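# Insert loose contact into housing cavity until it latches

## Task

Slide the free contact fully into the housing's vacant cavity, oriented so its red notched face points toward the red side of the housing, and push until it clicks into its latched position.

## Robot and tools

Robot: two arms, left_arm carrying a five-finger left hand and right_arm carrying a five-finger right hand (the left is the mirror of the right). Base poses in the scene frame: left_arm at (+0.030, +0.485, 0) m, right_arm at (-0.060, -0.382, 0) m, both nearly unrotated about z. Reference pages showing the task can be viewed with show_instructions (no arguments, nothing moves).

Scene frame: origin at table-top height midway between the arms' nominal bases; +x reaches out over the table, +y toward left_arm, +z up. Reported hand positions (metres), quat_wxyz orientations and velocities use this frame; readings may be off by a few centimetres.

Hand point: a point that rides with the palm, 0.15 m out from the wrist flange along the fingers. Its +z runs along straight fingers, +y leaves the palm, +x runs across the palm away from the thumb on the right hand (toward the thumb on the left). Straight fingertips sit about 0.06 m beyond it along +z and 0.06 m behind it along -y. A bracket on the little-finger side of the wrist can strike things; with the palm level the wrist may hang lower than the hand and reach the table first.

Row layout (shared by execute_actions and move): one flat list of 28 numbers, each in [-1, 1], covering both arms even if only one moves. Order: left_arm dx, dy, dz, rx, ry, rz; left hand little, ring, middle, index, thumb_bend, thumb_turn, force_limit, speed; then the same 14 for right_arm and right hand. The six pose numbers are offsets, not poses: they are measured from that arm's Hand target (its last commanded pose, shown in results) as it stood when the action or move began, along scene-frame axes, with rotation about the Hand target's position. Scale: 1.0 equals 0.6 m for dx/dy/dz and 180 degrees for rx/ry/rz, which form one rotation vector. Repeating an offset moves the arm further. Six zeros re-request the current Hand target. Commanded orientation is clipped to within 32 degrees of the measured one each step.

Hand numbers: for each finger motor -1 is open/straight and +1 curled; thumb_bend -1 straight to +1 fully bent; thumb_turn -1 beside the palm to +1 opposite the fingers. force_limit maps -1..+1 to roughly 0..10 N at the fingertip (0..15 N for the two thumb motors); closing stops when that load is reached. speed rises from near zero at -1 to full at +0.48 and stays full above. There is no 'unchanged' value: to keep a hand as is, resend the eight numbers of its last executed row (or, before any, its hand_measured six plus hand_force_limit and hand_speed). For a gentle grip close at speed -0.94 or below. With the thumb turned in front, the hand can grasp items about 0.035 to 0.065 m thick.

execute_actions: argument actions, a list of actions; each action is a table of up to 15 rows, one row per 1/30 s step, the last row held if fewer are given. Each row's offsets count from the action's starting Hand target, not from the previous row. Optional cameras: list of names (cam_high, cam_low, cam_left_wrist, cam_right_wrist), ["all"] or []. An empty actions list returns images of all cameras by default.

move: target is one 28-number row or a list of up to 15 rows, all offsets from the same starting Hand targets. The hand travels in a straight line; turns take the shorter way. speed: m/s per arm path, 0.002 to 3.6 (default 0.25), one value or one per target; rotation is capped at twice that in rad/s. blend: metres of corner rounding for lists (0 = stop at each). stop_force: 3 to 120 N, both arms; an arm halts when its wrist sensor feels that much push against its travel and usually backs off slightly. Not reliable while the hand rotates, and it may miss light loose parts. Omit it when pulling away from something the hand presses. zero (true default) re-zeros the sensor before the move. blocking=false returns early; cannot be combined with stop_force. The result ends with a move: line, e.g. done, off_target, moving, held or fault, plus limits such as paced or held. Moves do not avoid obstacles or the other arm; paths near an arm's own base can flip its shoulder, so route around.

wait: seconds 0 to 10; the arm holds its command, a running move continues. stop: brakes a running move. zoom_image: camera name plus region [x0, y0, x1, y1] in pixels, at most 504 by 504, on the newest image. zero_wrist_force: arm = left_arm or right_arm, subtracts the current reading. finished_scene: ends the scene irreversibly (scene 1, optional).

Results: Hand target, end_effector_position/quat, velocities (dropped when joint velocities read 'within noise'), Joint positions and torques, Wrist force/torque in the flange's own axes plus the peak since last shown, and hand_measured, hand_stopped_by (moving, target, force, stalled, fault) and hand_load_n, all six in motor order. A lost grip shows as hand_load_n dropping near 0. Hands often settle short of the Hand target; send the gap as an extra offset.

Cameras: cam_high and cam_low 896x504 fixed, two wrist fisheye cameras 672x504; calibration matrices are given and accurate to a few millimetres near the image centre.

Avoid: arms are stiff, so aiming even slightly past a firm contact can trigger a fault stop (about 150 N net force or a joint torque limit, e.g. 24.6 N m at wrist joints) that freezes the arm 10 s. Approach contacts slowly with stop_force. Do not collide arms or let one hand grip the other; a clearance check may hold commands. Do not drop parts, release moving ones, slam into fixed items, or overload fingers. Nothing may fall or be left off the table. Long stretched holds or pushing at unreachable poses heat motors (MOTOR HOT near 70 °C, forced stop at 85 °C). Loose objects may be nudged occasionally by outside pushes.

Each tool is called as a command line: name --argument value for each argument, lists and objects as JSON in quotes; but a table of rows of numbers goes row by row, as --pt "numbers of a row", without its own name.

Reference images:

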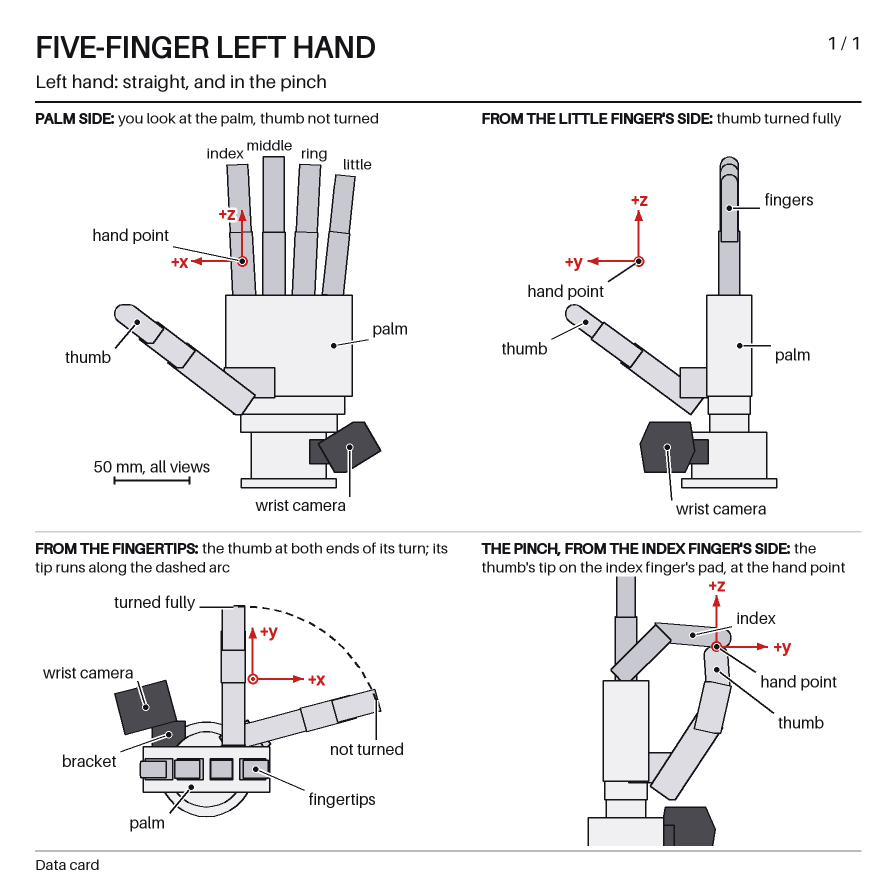

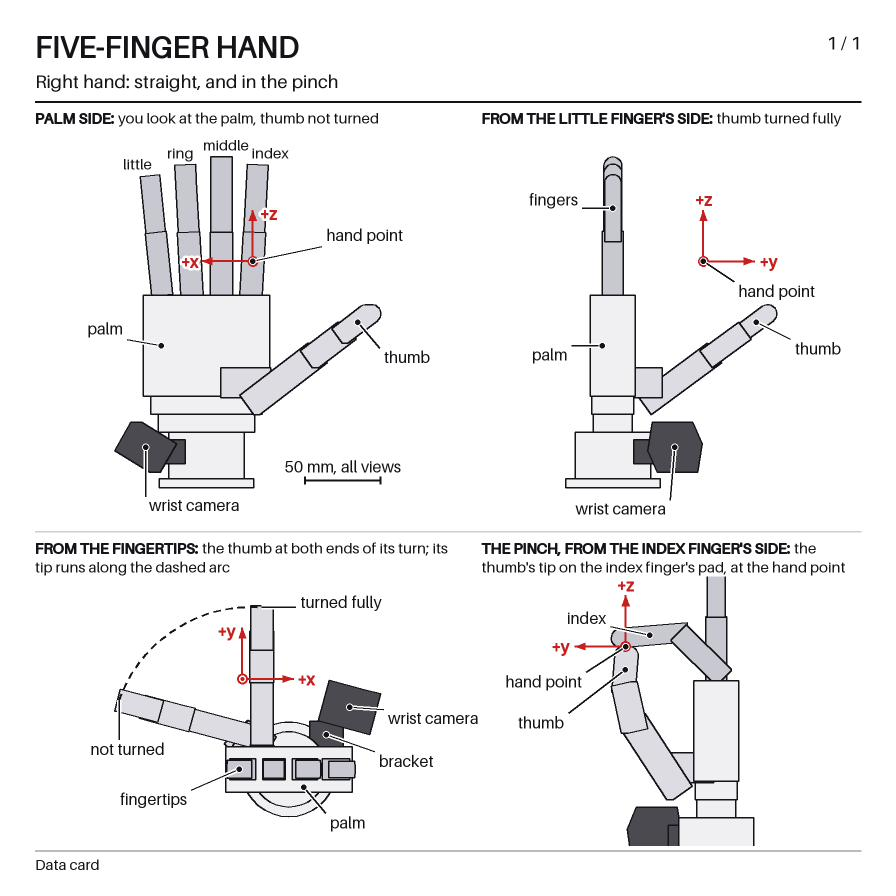

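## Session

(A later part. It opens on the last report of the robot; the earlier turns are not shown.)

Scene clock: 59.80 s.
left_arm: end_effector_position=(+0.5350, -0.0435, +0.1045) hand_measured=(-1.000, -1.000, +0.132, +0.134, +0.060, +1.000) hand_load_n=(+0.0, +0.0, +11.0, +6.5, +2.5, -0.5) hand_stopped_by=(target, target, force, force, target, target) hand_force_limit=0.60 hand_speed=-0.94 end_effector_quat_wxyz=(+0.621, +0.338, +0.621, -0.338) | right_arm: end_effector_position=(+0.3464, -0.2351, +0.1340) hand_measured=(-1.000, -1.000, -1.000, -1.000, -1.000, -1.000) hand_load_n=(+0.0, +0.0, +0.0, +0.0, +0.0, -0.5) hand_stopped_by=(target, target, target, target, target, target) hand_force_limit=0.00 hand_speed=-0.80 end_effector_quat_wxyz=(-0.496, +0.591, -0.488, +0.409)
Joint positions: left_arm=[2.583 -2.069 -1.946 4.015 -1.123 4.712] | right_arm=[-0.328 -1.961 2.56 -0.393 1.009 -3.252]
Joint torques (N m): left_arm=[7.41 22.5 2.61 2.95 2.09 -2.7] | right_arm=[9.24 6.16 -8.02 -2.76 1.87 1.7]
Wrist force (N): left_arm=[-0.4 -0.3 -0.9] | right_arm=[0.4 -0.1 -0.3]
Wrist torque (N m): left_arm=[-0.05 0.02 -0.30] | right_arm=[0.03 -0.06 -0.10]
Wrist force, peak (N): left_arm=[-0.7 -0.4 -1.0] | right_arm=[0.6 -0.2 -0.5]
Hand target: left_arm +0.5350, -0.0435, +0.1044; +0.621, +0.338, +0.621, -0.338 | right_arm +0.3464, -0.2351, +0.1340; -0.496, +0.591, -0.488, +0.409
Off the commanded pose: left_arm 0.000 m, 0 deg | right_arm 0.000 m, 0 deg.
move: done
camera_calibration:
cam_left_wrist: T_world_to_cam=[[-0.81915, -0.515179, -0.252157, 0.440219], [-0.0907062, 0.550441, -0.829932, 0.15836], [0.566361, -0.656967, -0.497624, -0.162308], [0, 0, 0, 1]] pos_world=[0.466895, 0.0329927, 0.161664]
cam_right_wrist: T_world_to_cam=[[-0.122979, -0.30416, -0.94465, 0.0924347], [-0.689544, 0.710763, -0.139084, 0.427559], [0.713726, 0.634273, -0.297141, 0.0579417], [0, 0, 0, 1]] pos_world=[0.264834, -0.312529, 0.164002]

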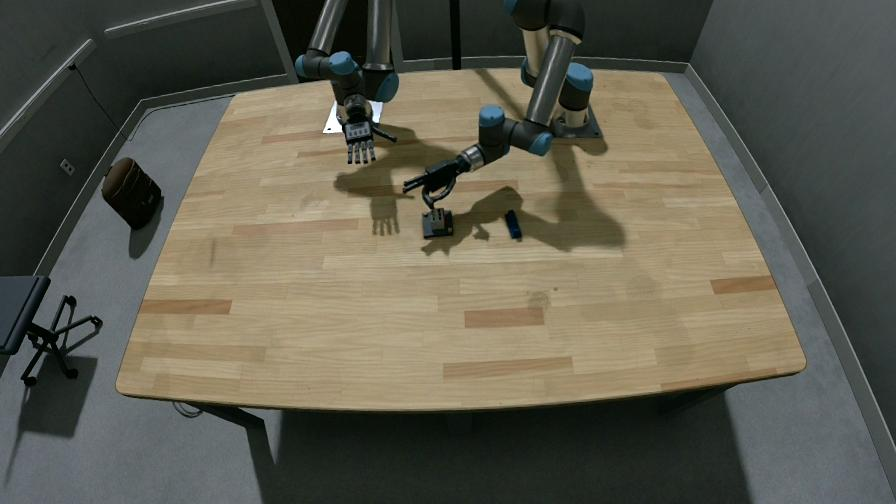

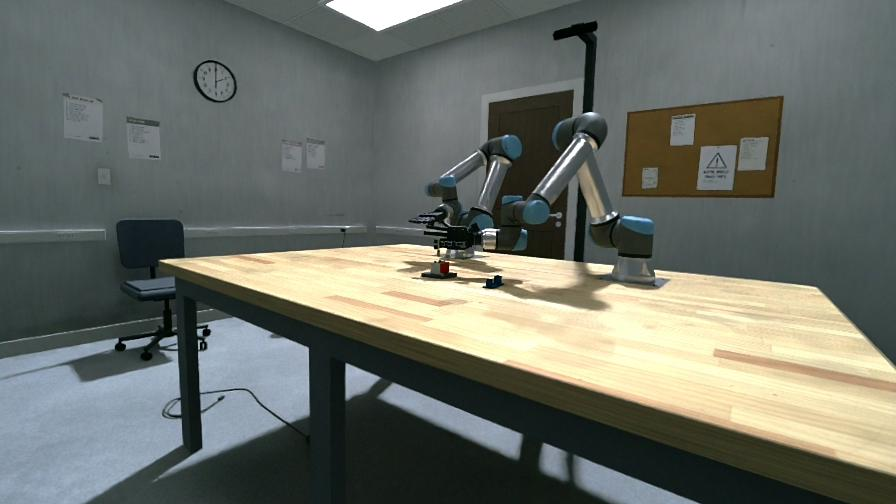

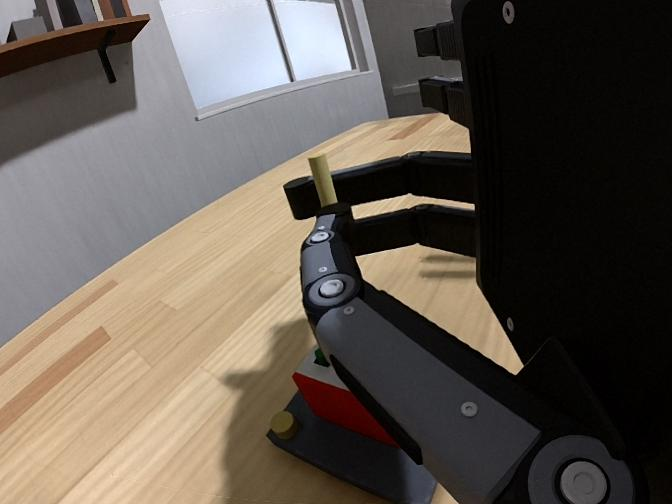

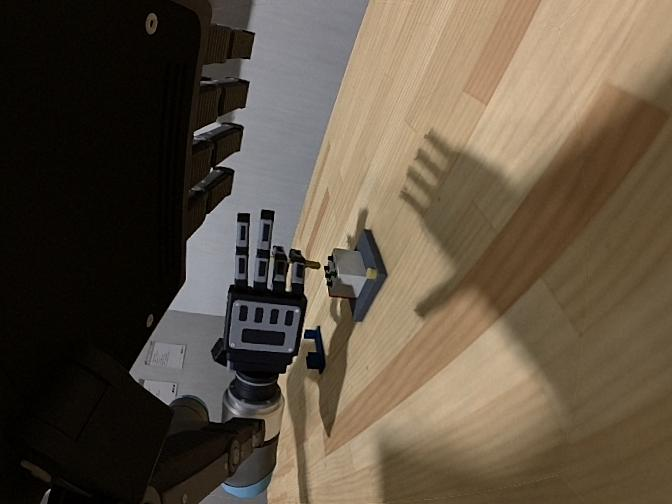

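move --target '[0.0012, -0.0012, -0.0233, 0, 0, 0, -1, -1, 0.42, 0.42, 0.06, 1, 0.6, -0.94, 0, 0, 0, 0, 0, 0, -1, -1, -1, -1, -1, -1, 0.0, -0.8]' --speed 0.03 --stop_force 5 --cameras '["all"]'

zoom_image --camera "cam_right_wrist" --region '[270, 230, 380, 300]'

zoom_image --camera "cam_low" --region '[425, 230, 465, 280]'

zoom_image --camera "cam_high" --region '[420, 195, 455, 240]'

zoom_image --camera "cam_left_wrist" --region '[260, 240, 460, 440]'

Scene clock: 64.60 s.
left_arm: end_effector_position=(+0.5357, -0.0442, +0.0904) hand_measured=(-1.000, -1.000, +0.132, +0.134, +0.060, +1.000) hand_load_n=(+0.0, +0.0, +11.0, +6.5, +2.5, -0.5) hand_stopped_by=(target, target, force, force, target, target) hand_force_limit=0.60 hand_speed=-0.94 end_effector_quat_wxyz=(+0.621, +0.338, +0.621, -0.338) | right_arm: end_effector_position=(+0.3464, -0.2351, +0.1340) hand_measured=(-1.000, -1.000, -1.000, -1.000, -1.000, -1.000) hand_load_n=(+0.0, +0.0, +0.0, +0.0, +0.0, +0.0) hand_stopped_by=(target, target, target, target, target, target) hand_force_limit=0.00 hand_speed=-0.80 end_effector_quat_wxyz=(-0.496, +0.591, -0.488, +0.409)
Joint positions: left_arm=[2.583 -2.098 -1.949 4.047 -1.123 4.712] | right_arm=[-0.328 -1.961 2.56 -0.393 1.009 -3.252]
Joint torques (N m): left_arm=[-9.04 24.19 1.53 2.68 -1.63 -1.13] | right_arm=[8.87 5.74 -10.84 -2.72 1.87 1.7]
Wrist force (N): left_arm=[-0.2 -0.3 -0.6] | right_arm=[0.7 -0.2 -0.2]
Wrist torque (N m): left_arm=[-0.08 0.00 -0.27] | right_arm=[0.01 -0.11 -0.09]
Wrist force, peak (N): left_arm=[-0.5 -0.5 -0.8] | right_arm=[0.7 -0.4 -0.4]
Hand target: left_arm +0.5357, -0.0442, +0.0904; +0.621, +0.338, +0.621, -0.338 | right_arm +0.3464, -0.2351, +0.1340; -0.496, +0.591, -0.488, +0.409
Off the commanded pose: left_arm 0.000 m, 0 deg | right_arm 0.000 m, 0 deg.
move: done
camera_calibration:
cam_left_wrist: T_world_to_cam=[[-0.819146, -0.515208, -0.252113, 0.436868], [-0.0907495, 0.550412, -0.829946, 0.14713], [0.566361, -0.656968, -0.497623, -0.170181], [0, 0, 0, 1]] pos_world=[0.467595, 0.0322926, 0.147564]
cam_right_wrist: T_world_to_cam=[[-0.122979, -0.30416, -0.94465, 0.0924347], [-0.689544, 0.710763, -0.139084, 0.427559], [0.713726, 0.634273, -0.297141, 0.0579417], [0, 0, 0, 1]] pos_world=[0.264834, -0.312529, 0.164002]

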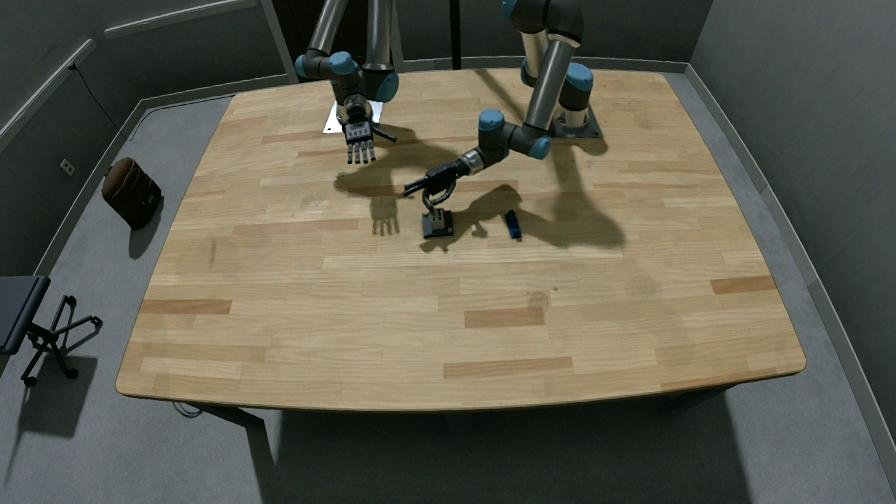

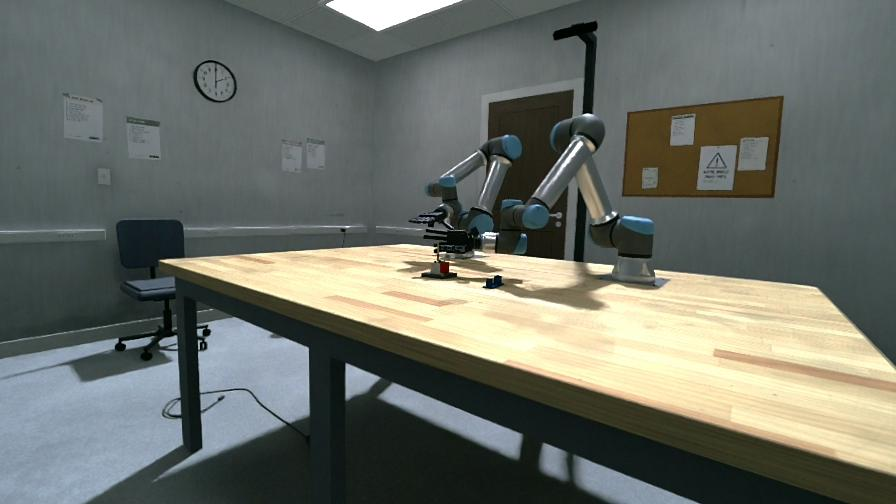

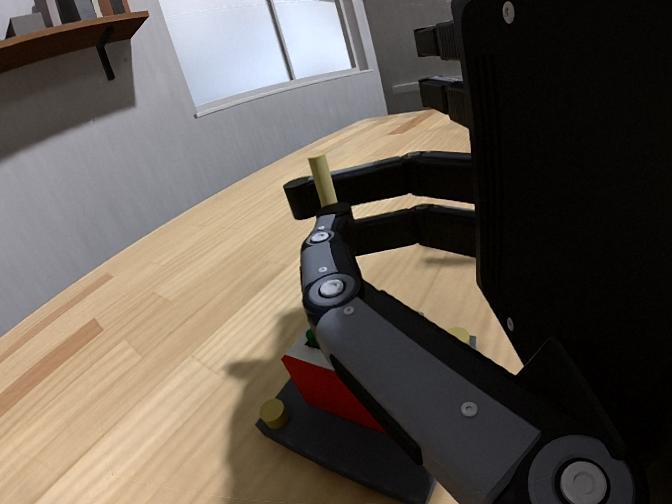

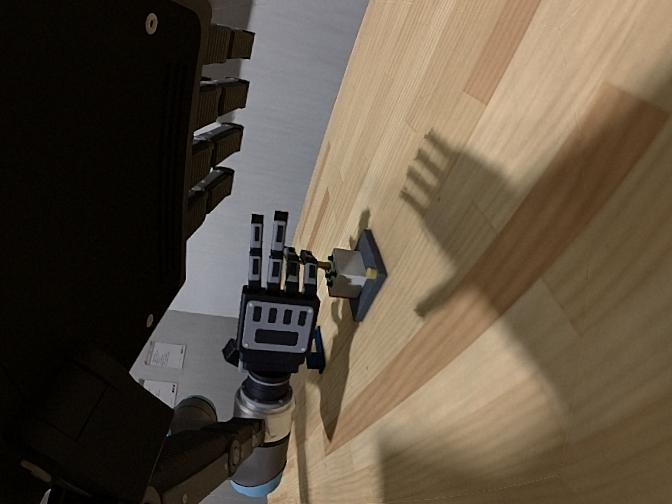

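Scaled by 4.582 from the camera's 672x504 image, which has a finer 960x720 frame.

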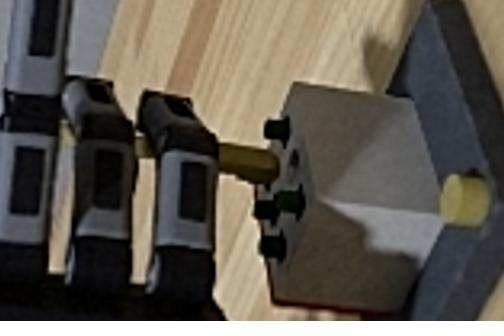

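Scaled by 10.080 from the camera's 896x504 image, which has a finer 1280x720 frame.

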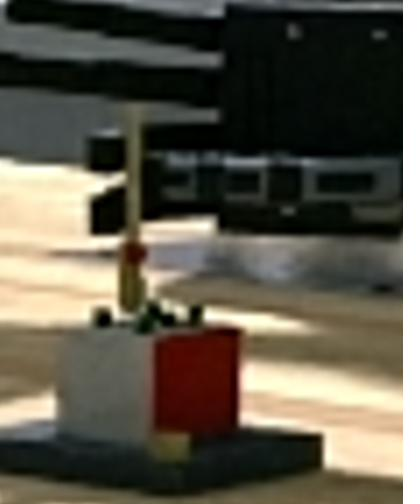

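Scaled by 11.200 from the camera's 896x504 image, which has a finer 1280x720 frame.

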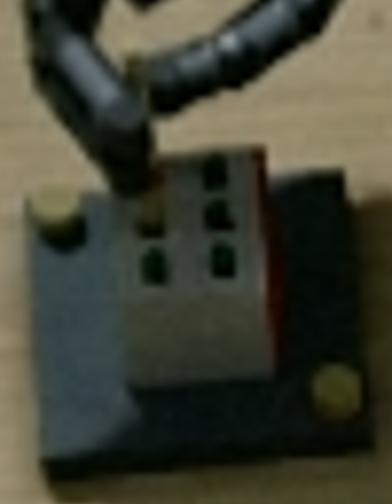

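Scaled by 2.520 from the camera's 672x504 image, which has a finer 960x720 frame.

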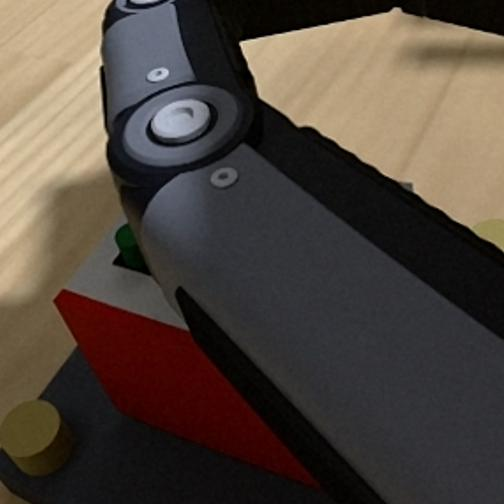

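move --target '[0.0008, -0.0005, -0.0150, 0, 0, 0, -1, -1, 0.42, 0.42, 0.06, 1, 0.6, -0.94, 0, 0, 0, 0, 0, 0, -1, -1, -1, -1, -1, -1, 0.0, -0.8]' --speed 0.012 --stop_force 4 --cameras '["all"]'

zoom_image --camera "cam_right_wrist" --region '[270, 230, 380, 300]'

zoom_image --camera "cam_low" --region '[425, 230, 465, 280]'

zoom_image --camera "cam_high" --region '[420, 195, 455, 240]'

Scene clock: 67.23 s.
left_arm: end_effector_position=(+0.5362, -0.0446, +0.0814) hand_measured=(-1.000, -1.000, +0.132, +0.134, +0.060, +1.000) hand_load_n=(+0.0, +0.0, +9.5, +9.0, +0.5, +0.0) hand_stopped_by=(target, target, force, force, target, target) hand_force_limit=0.60 hand_speed=-0.94 end_effector_quat_wxyz=(+0.621, +0.338, +0.621, -0.338) | right_arm: end_effector_position=(+0.3464, -0.2351, +0.1340) hand_measured=(-1.000, -1.000, -1.000, -1.000, -1.000, -1.000) hand_load_n=(+0.0, +0.0, +0.0, +0.0, +0.0, -0.5) hand_stopped_by=(target, target, target, target, target, target) hand_force_limit=0.00 hand_speed=-0.80 end_effector_quat_wxyz=(-0.496, +0.591, -0.488, +0.409)
Joint positions: left_arm=[2.583 -2.117 -1.95 4.067 -1.123 4.712] | right_arm=[-0.328 -1.961 2.56 -0.393 1.009 -3.252]
Joint torques (N m): left_arm=[-4.88 23.88 0.96 2.64 -1.69 -0.89] | right_arm=[9.04 5.83 -12.82 -2.84 1.91 1.59]
Wrist force (N): left_arm=[-0.9 -2.5 1.1] | right_arm=[0.5 0.1 -0.3]
Wrist torque (N m): left_arm=[-0.15 -0.01 -0.34] | right_arm=[0.07 -0.07 -0.09]
Wrist force, peak (N): left_arm=[-2.5 -2.2 1.3] | right_arm=[0.7 -0.4 0.0]
Hand target: left_arm +0.5362, -0.0445, +0.0814; +0.621, +0.338, +0.621, -0.338 | right_arm +0.3464, -0.2351, +0.1340; -0.496, +0.591, -0.488, +0.409
Off the commanded pose: left_arm 0.000 m, 0 deg | right_arm 0.000 m, 0 deg.
move: done
camera_calibration:
cam_left_wrist: T_world_to_cam=[[-0.819146, -0.515208, -0.252113, 0.434854], [-0.0907495, 0.550412, -0.829946, 0.139871], [0.566361, -0.656968, -0.497623, -0.17514], [0, 0, 0, 1]] pos_world=[0.468095, 0.0319926, 0.138564]
cam_right_wrist: T_world_to_cam=[[-0.122979, -0.30416, -0.94465, 0.0924347], [-0.689544, 0.710763, -0.139084, 0.427559], [0.713726, 0.634273, -0.297141, 0.0579417], [0, 0, 0, 1]] pos_world=[0.264834, -0.312529, 0.164002]

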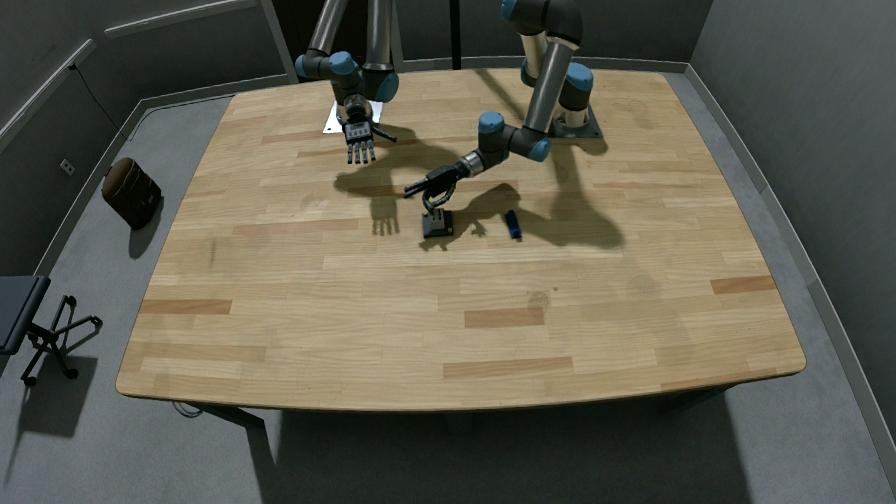

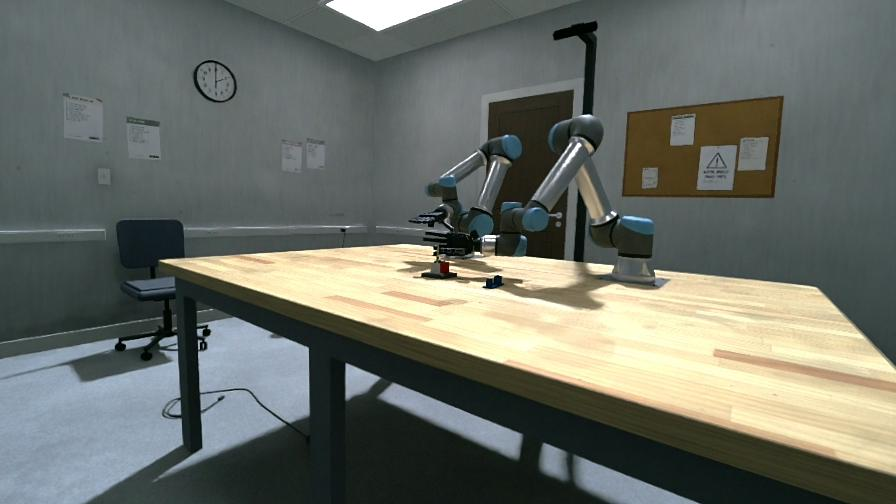

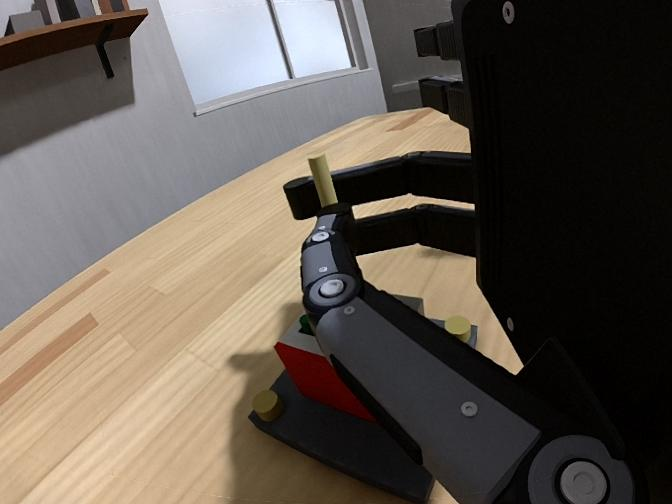

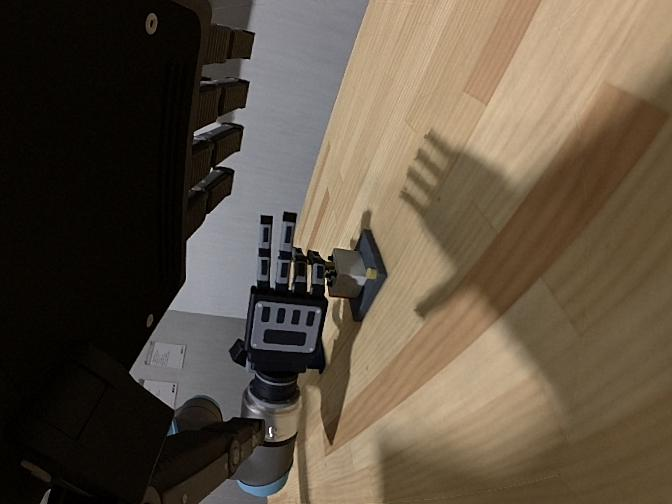

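Scaled by 4.582 from the camera's 672x504 image, which has a finer 960x720 frame.

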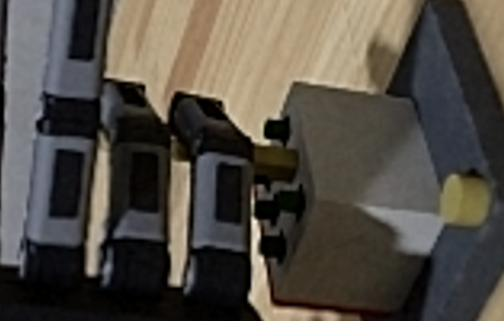

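Scaled by 10.080 from the camera's 896x504 image, which has a finer 1280x720 frame.

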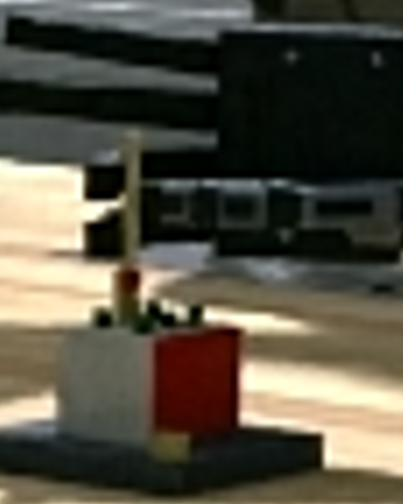

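Scaled by 11.200 from the camera's 896x504 image, which has a finer 1280x720 frame.

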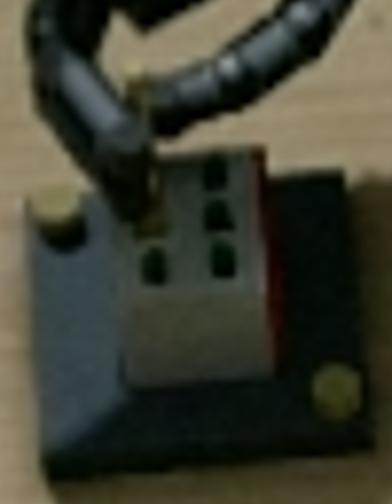

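move --target '[-0.0004, -0.001, -0.0083, 0, 0, 0, -1, -1, 0.42, 0.42, 0.06, 1, 0.6, -0.94, 0, 0, 0, 0, 0, 0, -1, -1, -1, -1, -1, -1, 0.0, -0.8]' --speed 0.012 --stop_force 6 --cameras '["cam_right_wrist", "cam_low"]'

zoom_image --camera "cam_right_wrist" --region '[270, 230, 380, 300]'

zoom_image --camera "cam_low" --region '[425, 230, 465, 280]'

Scene clock: 69.23 s.
left_arm: end_effector_position=(+0.5359, -0.0451, +0.0765) hand_measured=(-1.000, -1.000, +0.132, +0.134, +0.060, +1.000) hand_load_n=(+0.0, +0.0, +10.5, +7.5, +1.0, -0.5) hand_stopped_by=(target, target, force, force, target, target) hand_force_limit=0.60 hand_speed=-0.94 end_effector_quat_wxyz=(+0.621, +0.338, +0.621, -0.338) | right_arm: end_effector_position=(+0.3464, -0.2351, +0.1340) hand_measured=(-1.000, -1.000, -1.000, -1.000, -1.000, -1.000) hand_load_n=(+0.0, +0.0, +0.0, +0.0, +0.0, +0.0) hand_stopped_by=(target, target, target, target, target, target) hand_force_limit=0.00 hand_speed=-0.80 end_effector_quat_wxyz=(-0.496, +0.591, -0.488, +0.409)
Joint positions: left_arm=[2.582 -2.128 -1.951 4.079 -1.125 4.712] | right_arm=[-0.328 -1.961 2.56 -0.393 1.009 -3.252]
Joint torques (N m): left_arm=[-8.44 23.36 1.1 2.54 -1.63 -0.89] | right_arm=[8.65 6.02 -14.12 -2.75 1.83 1.65]
Wrist force (N): left_arm=[-0.3 -0.6 0.1] | right_arm=[0.3 -0.1 -0.3]
Wrist torque (N m): left_arm=[-0.06 -0.03 -0.29] | right_arm=[0.03 -0.05 -0.10]
Wrist force, peak (N): left_arm=[-1.0 -2.5 1.1] | right_arm=[0.8 -0.3 -0.1]
Hand target: left_arm +0.5359, -0.0451, +0.0765; +0.621, +0.338, +0.621, -0.338 | right_arm +0.3464, -0.2351, +0.1340; -0.496, +0.591, -0.488, +0.409
Off the commanded pose: left_arm 0.000 m, 0 deg | right_arm 0.000 m, 0 deg.
move: done
camera_calibration:
cam_right_wrist: T_world_to_cam=[[-0.122979, -0.30416, -0.94465, 0.0924347], [-0.689544, 0.710763, -0.139084, 0.427559], [0.713726, 0.634273, -0.297141, 0.0579417], [0, 0, 0, 1]] pos_world=[0.264834, -0.312529, 0.164002]
Images, in order (width x height): cam_low 896x504, cam_right_wrist 672x504.

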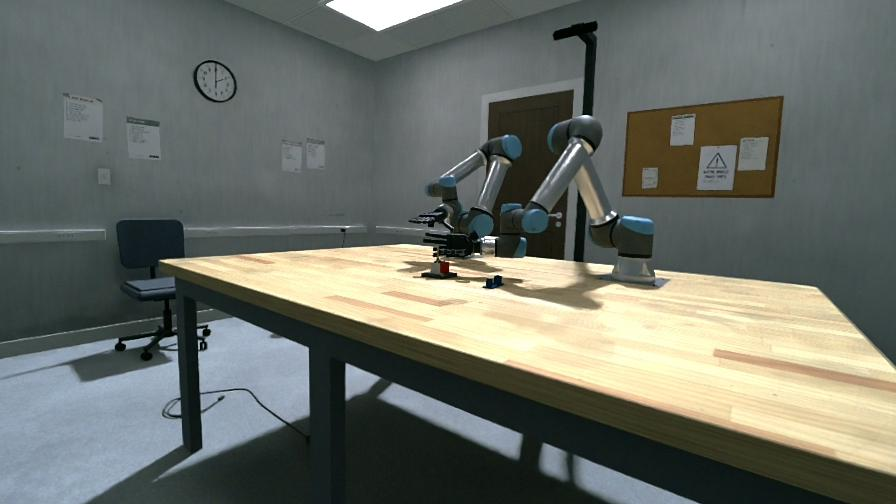

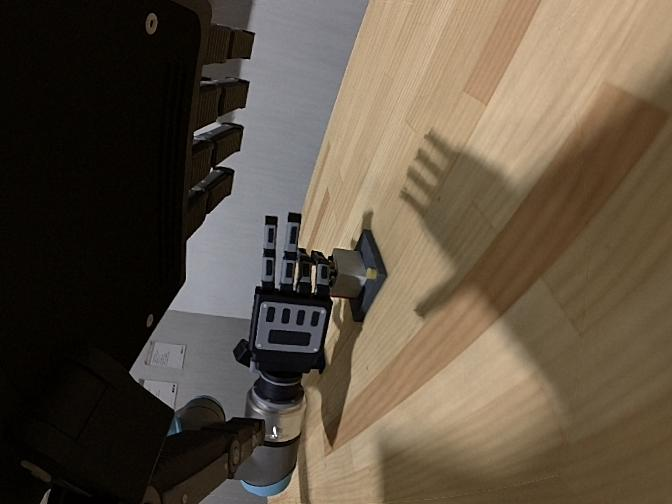

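Scaled by 4.582 from the camera's 672x504 image, which has a finer 960x720 frame.

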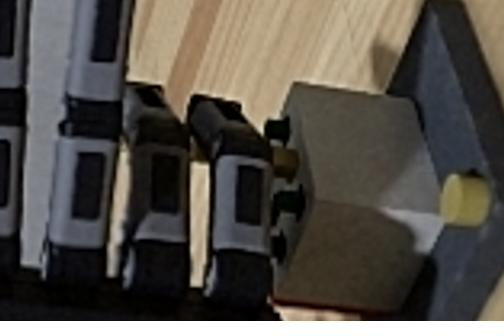

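Scaled by 10.080 from the camera's 896x504 image, which has a finer 1280x720 frame.

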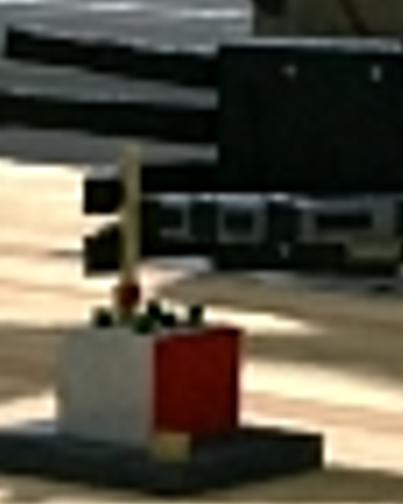

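move --target '[0, 0, -0.0133, 0, 0, 0, -1, -1, 0.42, 0.42, 0.06, 1, 0.6, -0.94, 0, 0, 0, 0, 0, 0, -1, -1, -1, -1, -1, -1, 0.0, -0.8]' --speed 0.015 --stop_force 8 --cameras '["cam_right_wrist", "cam_low"]'

zoom_image --camera "cam_right_wrist" --region '[270, 230, 380, 300]'

zoom_image --camera "cam_low" --region '[425, 230, 465, 280]'

Scene clock: 71.53 s.
left_arm: end_effector_position=(+0.5359, -0.0451, +0.0685) hand_measured=(-1.000, -1.000, +0.132, +0.134, +0.060, +1.000) hand_load_n=(+0.0, +0.0, +10.5, +7.5, +1.0, +0.0) hand_stopped_by=(target, target, force, force, target, target) hand_force_limit=0.60 hand_speed=-0.94 end_effector_quat_wxyz=(+0.621, +0.338, +0.621, -0.338) | right_arm: end_effector_position=(+0.3464, -0.2351, +0.1340) hand_measured=(-1.000, -1.000, -1.000, -1.000, -1.000, -1.000) hand_load_n=(+0.0, +0.0, +0.0, +0.0, +0.0, +0.0) hand_stopped_by=(target, target, target, target, target, target) hand_force_limit=0.00 hand_speed=-0.80 end_effector_quat_wxyz=(-0.496, +0.591, -0.488, +0.409)
Joint positions: left_arm=[2.582 -2.144 -1.953 4.097 -1.125 4.712] | right_arm=[-0.328 -1.961 2.56 -0.393 1.009 -3.252]
Joint torques (N m): left_arm=[-9.19 24.5 -0.37 2.68 -1.57 -0.44] | right_arm=[8.62 5.52 -14.86 -2.69 1.88 1.62]
Wrist force (N): left_arm=[-0.5 -0.9 -0.2] | right_arm=[0.2 0.0 -0.2]
Wrist torque (N m): left_arm=[-0.09 -0.02 -0.29] | right_arm=[0.04 -0.04 -0.11]
Wrist force, peak (N): left_arm=[-0.8 -0.9 0.0] | right_arm=[0.7 -0.1 -0.4]
Hand target: left_arm +0.5359, -0.0451, +0.0685; +0.621, +0.338, +0.621, -0.338 | right_arm +0.3464, -0.2351, +0.1340; -0.496, +0.591, -0.488, +0.409
Off the commanded pose: left_arm 0.000 m, 0 deg | right_arm 0.000 m, 0 deg.
move: done
camera_calibration:
cam_right_wrist: T_world_to_cam=[[-0.122979, -0.30416, -0.94465, 0.0924347], [-0.689544, 0.710763, -0.139084, 0.427559], [0.713726, 0.634273, -0.297141, 0.0579417], [0, 0, 0, 1]] pos_world=[0.264834, -0.312529, 0.164002]
Images, in order (width x height): cam_low 896x504, cam_right_wrist 672x504.

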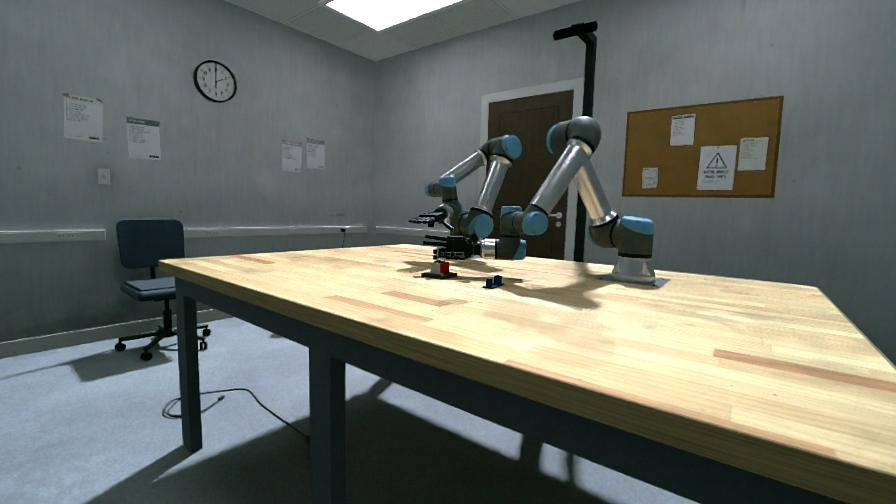

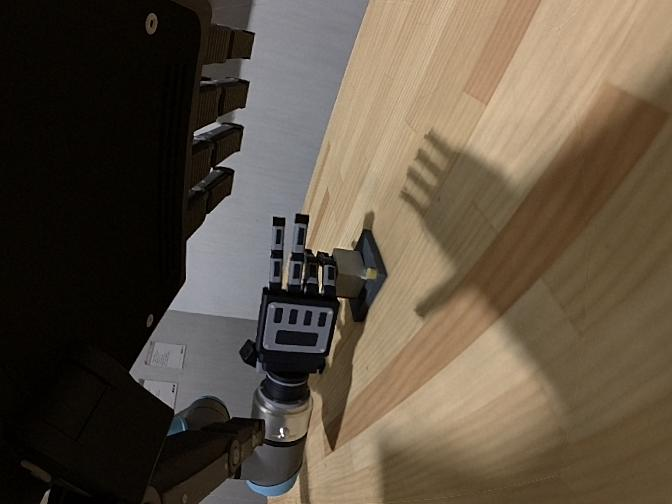

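Scaled by 4.582 from the camera's 672x504 image, which has a finer 960x720 frame.

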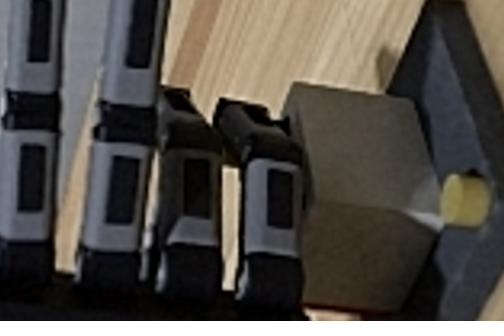

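Scaled by 10.080 from the camera's 896x504 image, which has a finer 1280x720 frame.

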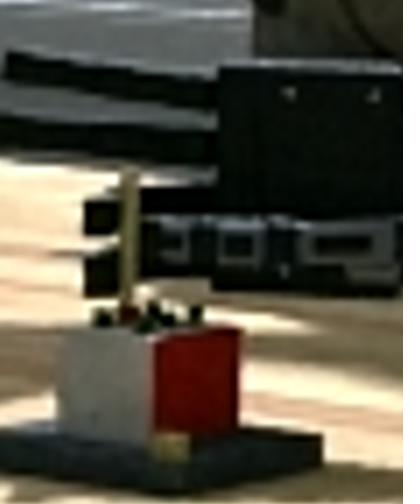

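move --target '[0, 0, -0.01, 0, 0, 0, -1, -1, 0.42, 0.42, 0.06, 1, 0.6, -0.94, 0, 0, 0, 0, 0, 0, -1, -1, -1, -1, -1, -1, 0.0, -0.8]' --speed 0.012 --stop_force 15 --cameras '["cam_right_wrist", "cam_low", "cam_high", "cam_left_wrist"]'

zoom_image --camera "cam_low" --region '[425, 230, 465, 280]'

zoom_image --camera "cam_high" --region '[420, 195, 455, 240]'

Scene clock: 73.13 s.
left_arm: end_effector_position=(+0.5360, -0.0452, +0.0628) hand_measured=(-1.000, -1.000, +0.132, +0.134, +0.060, +1.000) hand_load_n=(+0.0, +0.0, +9.5, +7.0, +1.0, -1.5) hand_stopped_by=(target, target, force, force, target, target) hand_force_limit=0.60 hand_speed=-0.94 end_effector_quat_wxyz=(+0.621, +0.338, +0.621, -0.338) | right_arm: end_effector_position=(+0.3464, -0.2351, +0.1340) hand_measured=(-1.000, -1.000, -1.000, -1.000, -1.000, -1.000) hand_load_n=(+0.0, +0.0, +0.0, +0.0, +0.0, +0.0) hand_stopped_by=(target, target, target, target, target, target) hand_force_limit=0.00 hand_speed=-0.80 end_effector_quat_wxyz=(-0.496, +0.591, -0.488, +0.409)
Joint positions: left_arm=[2.582 -2.156 -1.954 4.11 -1.125 4.712] | right_arm=[-0.328 -1.961 2.56 -0.393 1.009 -3.252]
Joint torques (N m): left_arm=[-9.43 37.38 -2.45 -4.54 -1.72 -0.14] | right_arm=[8.59 5.83 -16.64 -2.73 1.86 1.64]
Wrist force (N): left_arm=[-15.8 -0.8 -1.7] | right_arm=[0.2 -0.2 -0.1]
Wrist torque (N m): left_arm=[-0.11 -0.30 -0.22] | right_arm=[0.00 -0.02 -0.12]
Wrist force, peak (N): left_arm=[-16.1 -1.0 -2.1] | right_arm=[0.5 -0.3 -0.5]
Hand target: left_arm +0.5360, -0.0452, +0.0629; +0.621, +0.338, +0.621, -0.338 | right_arm +0.3464, -0.2351, +0.1340; -0.496, +0.591, -0.488, +0.409
Off the commanded pose: left_arm 0.000 m, 0 deg | right_arm 0.000 m, 0 deg.
move: contact (left_arm)
camera_calibration:
cam_left_wrist: T_world_to_cam=[[-0.819136, -0.515194, -0.252173, 0.429669], [-0.0906563, 0.550388, -0.829973, 0.124623], [0.56639, -0.656999, -0.497548, -0.184748], [0, 0, 0, 1]] pos_world=[0.467895, 0.0313927, 0.119864]
cam_right_wrist: T_world_to_cam=[[-0.122979, -0.30416, -0.94465, 0.0924347], [-0.689544, 0.710763, -0.139084, 0.427559], [0.713726, 0.634273, -0.297141, 0.0579417], [0, 0, 0, 1]] pos_world=[0.264834, -0.312529, 0.164002]

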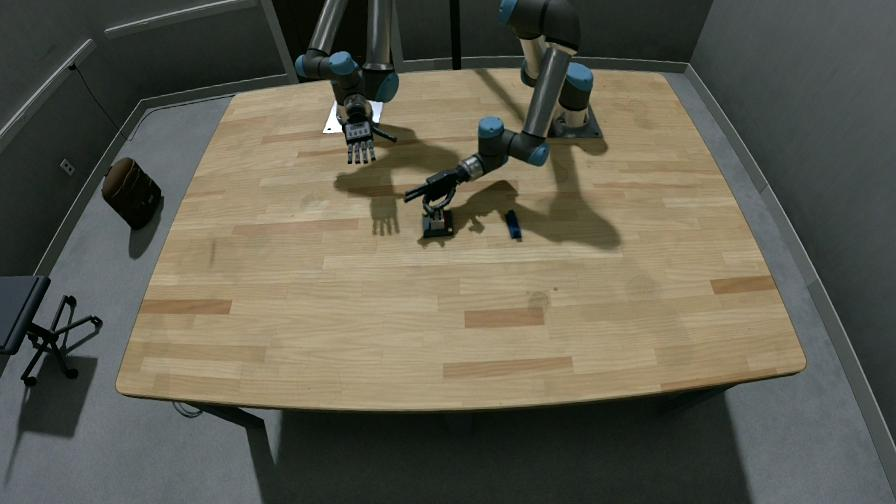

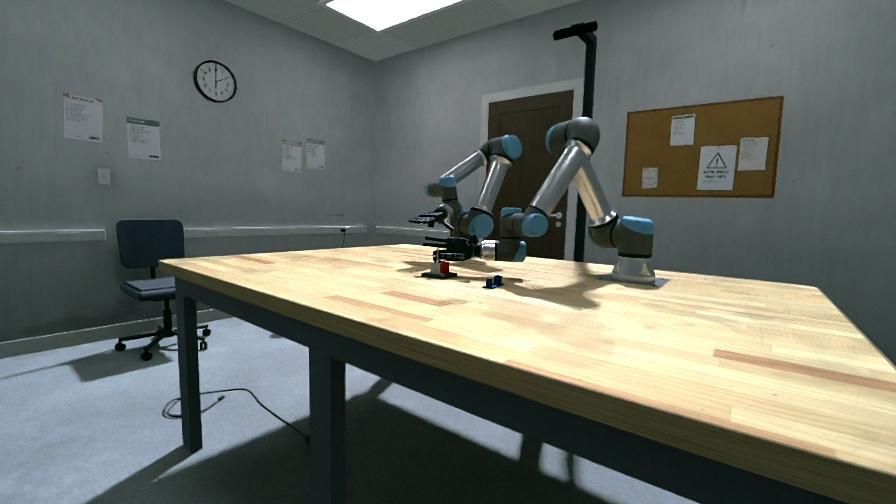

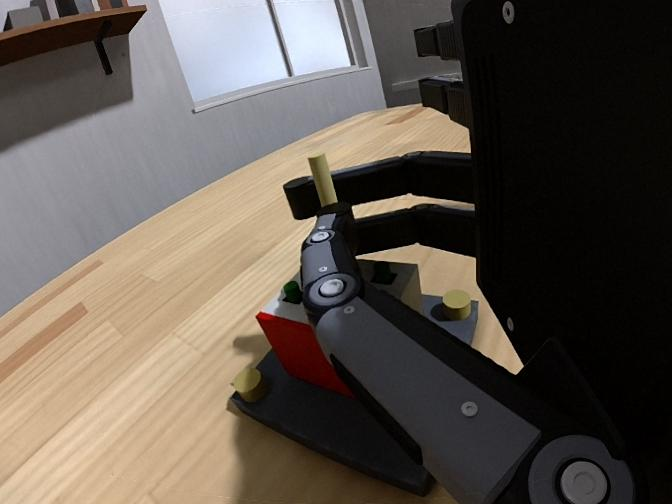

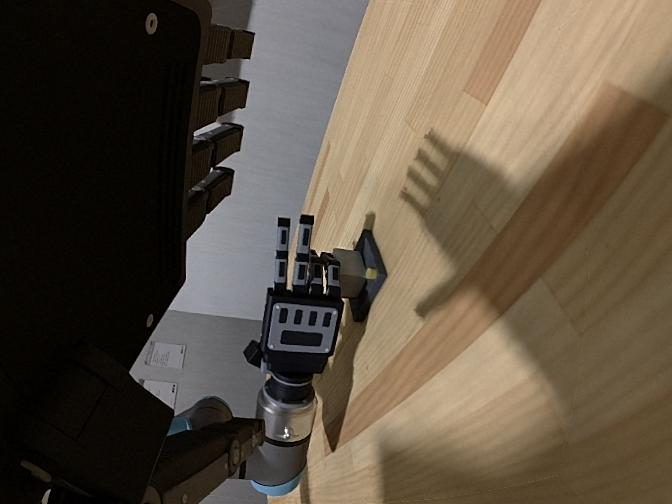

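Scaled by 10.080 from the camera's 896x504 image, which has a finer 1280x720 frame.

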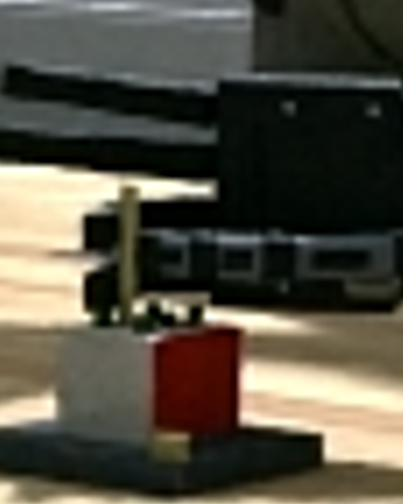

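Scaled by 11.200 from the camera's 896x504 image, which has a finer 1280x720 frame.

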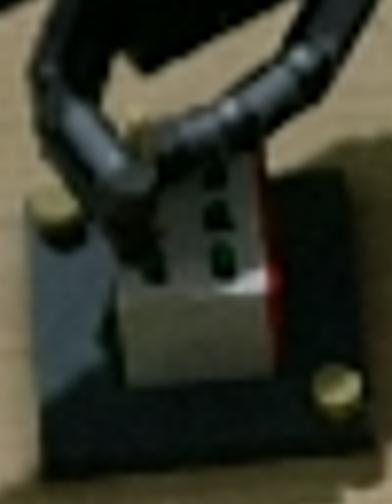

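zoom_image --camera "cam_right_wrist" --region '[290, 230, 390, 310]'

zoom_image --camera "cam_left_wrist" --region '[240, 220, 440, 420]'

Scaled by 5.040 from the camera's 672x504 image, which has a finer 960x720 frame.

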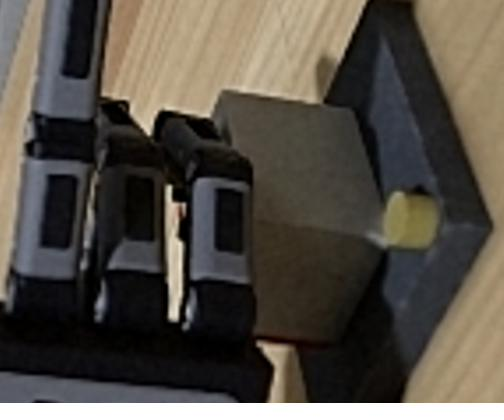

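Scaled by 2.520 from the camera's 672x504 image, which has a finer 960x720 frame.

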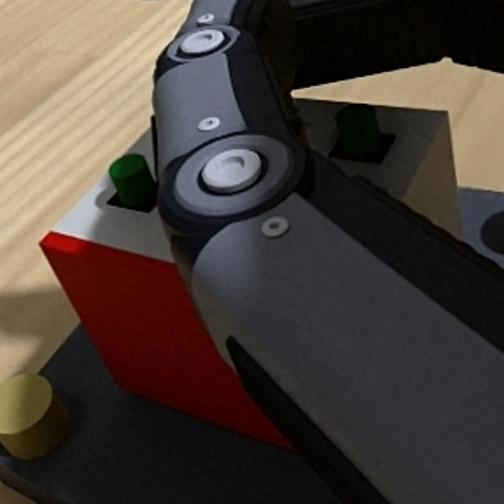

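zoom_image --camera "cam_right_wrist" --region '[305, 245, 345, 295]'

zoom_image --camera "cam_left_wrist" --region '[280, 140, 360, 300]'

zoom_image --camera "cam_low" --region '[430, 245, 450, 268]'

Scaled by 10.080 from the camera's 672x504 image, which has a finer 960x720 frame.

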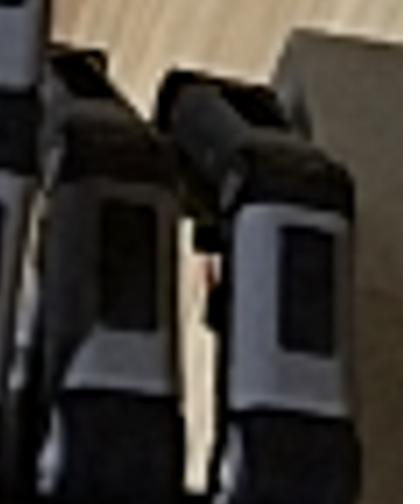

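Scaled by 3.150 from the camera's 672x504 image, which has a finer 960x720 frame.

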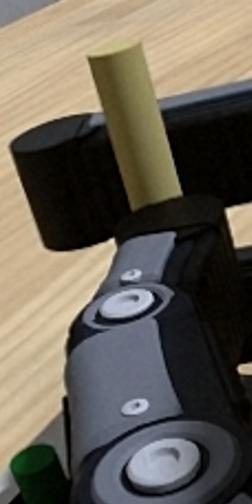

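Scaled by 21.913 from the camera's 896x504 image, which has a finer 1280x720 frame.

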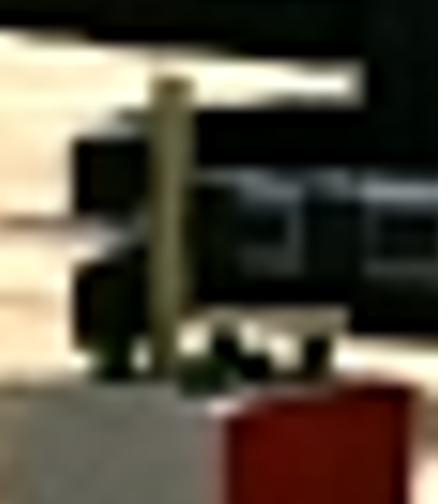

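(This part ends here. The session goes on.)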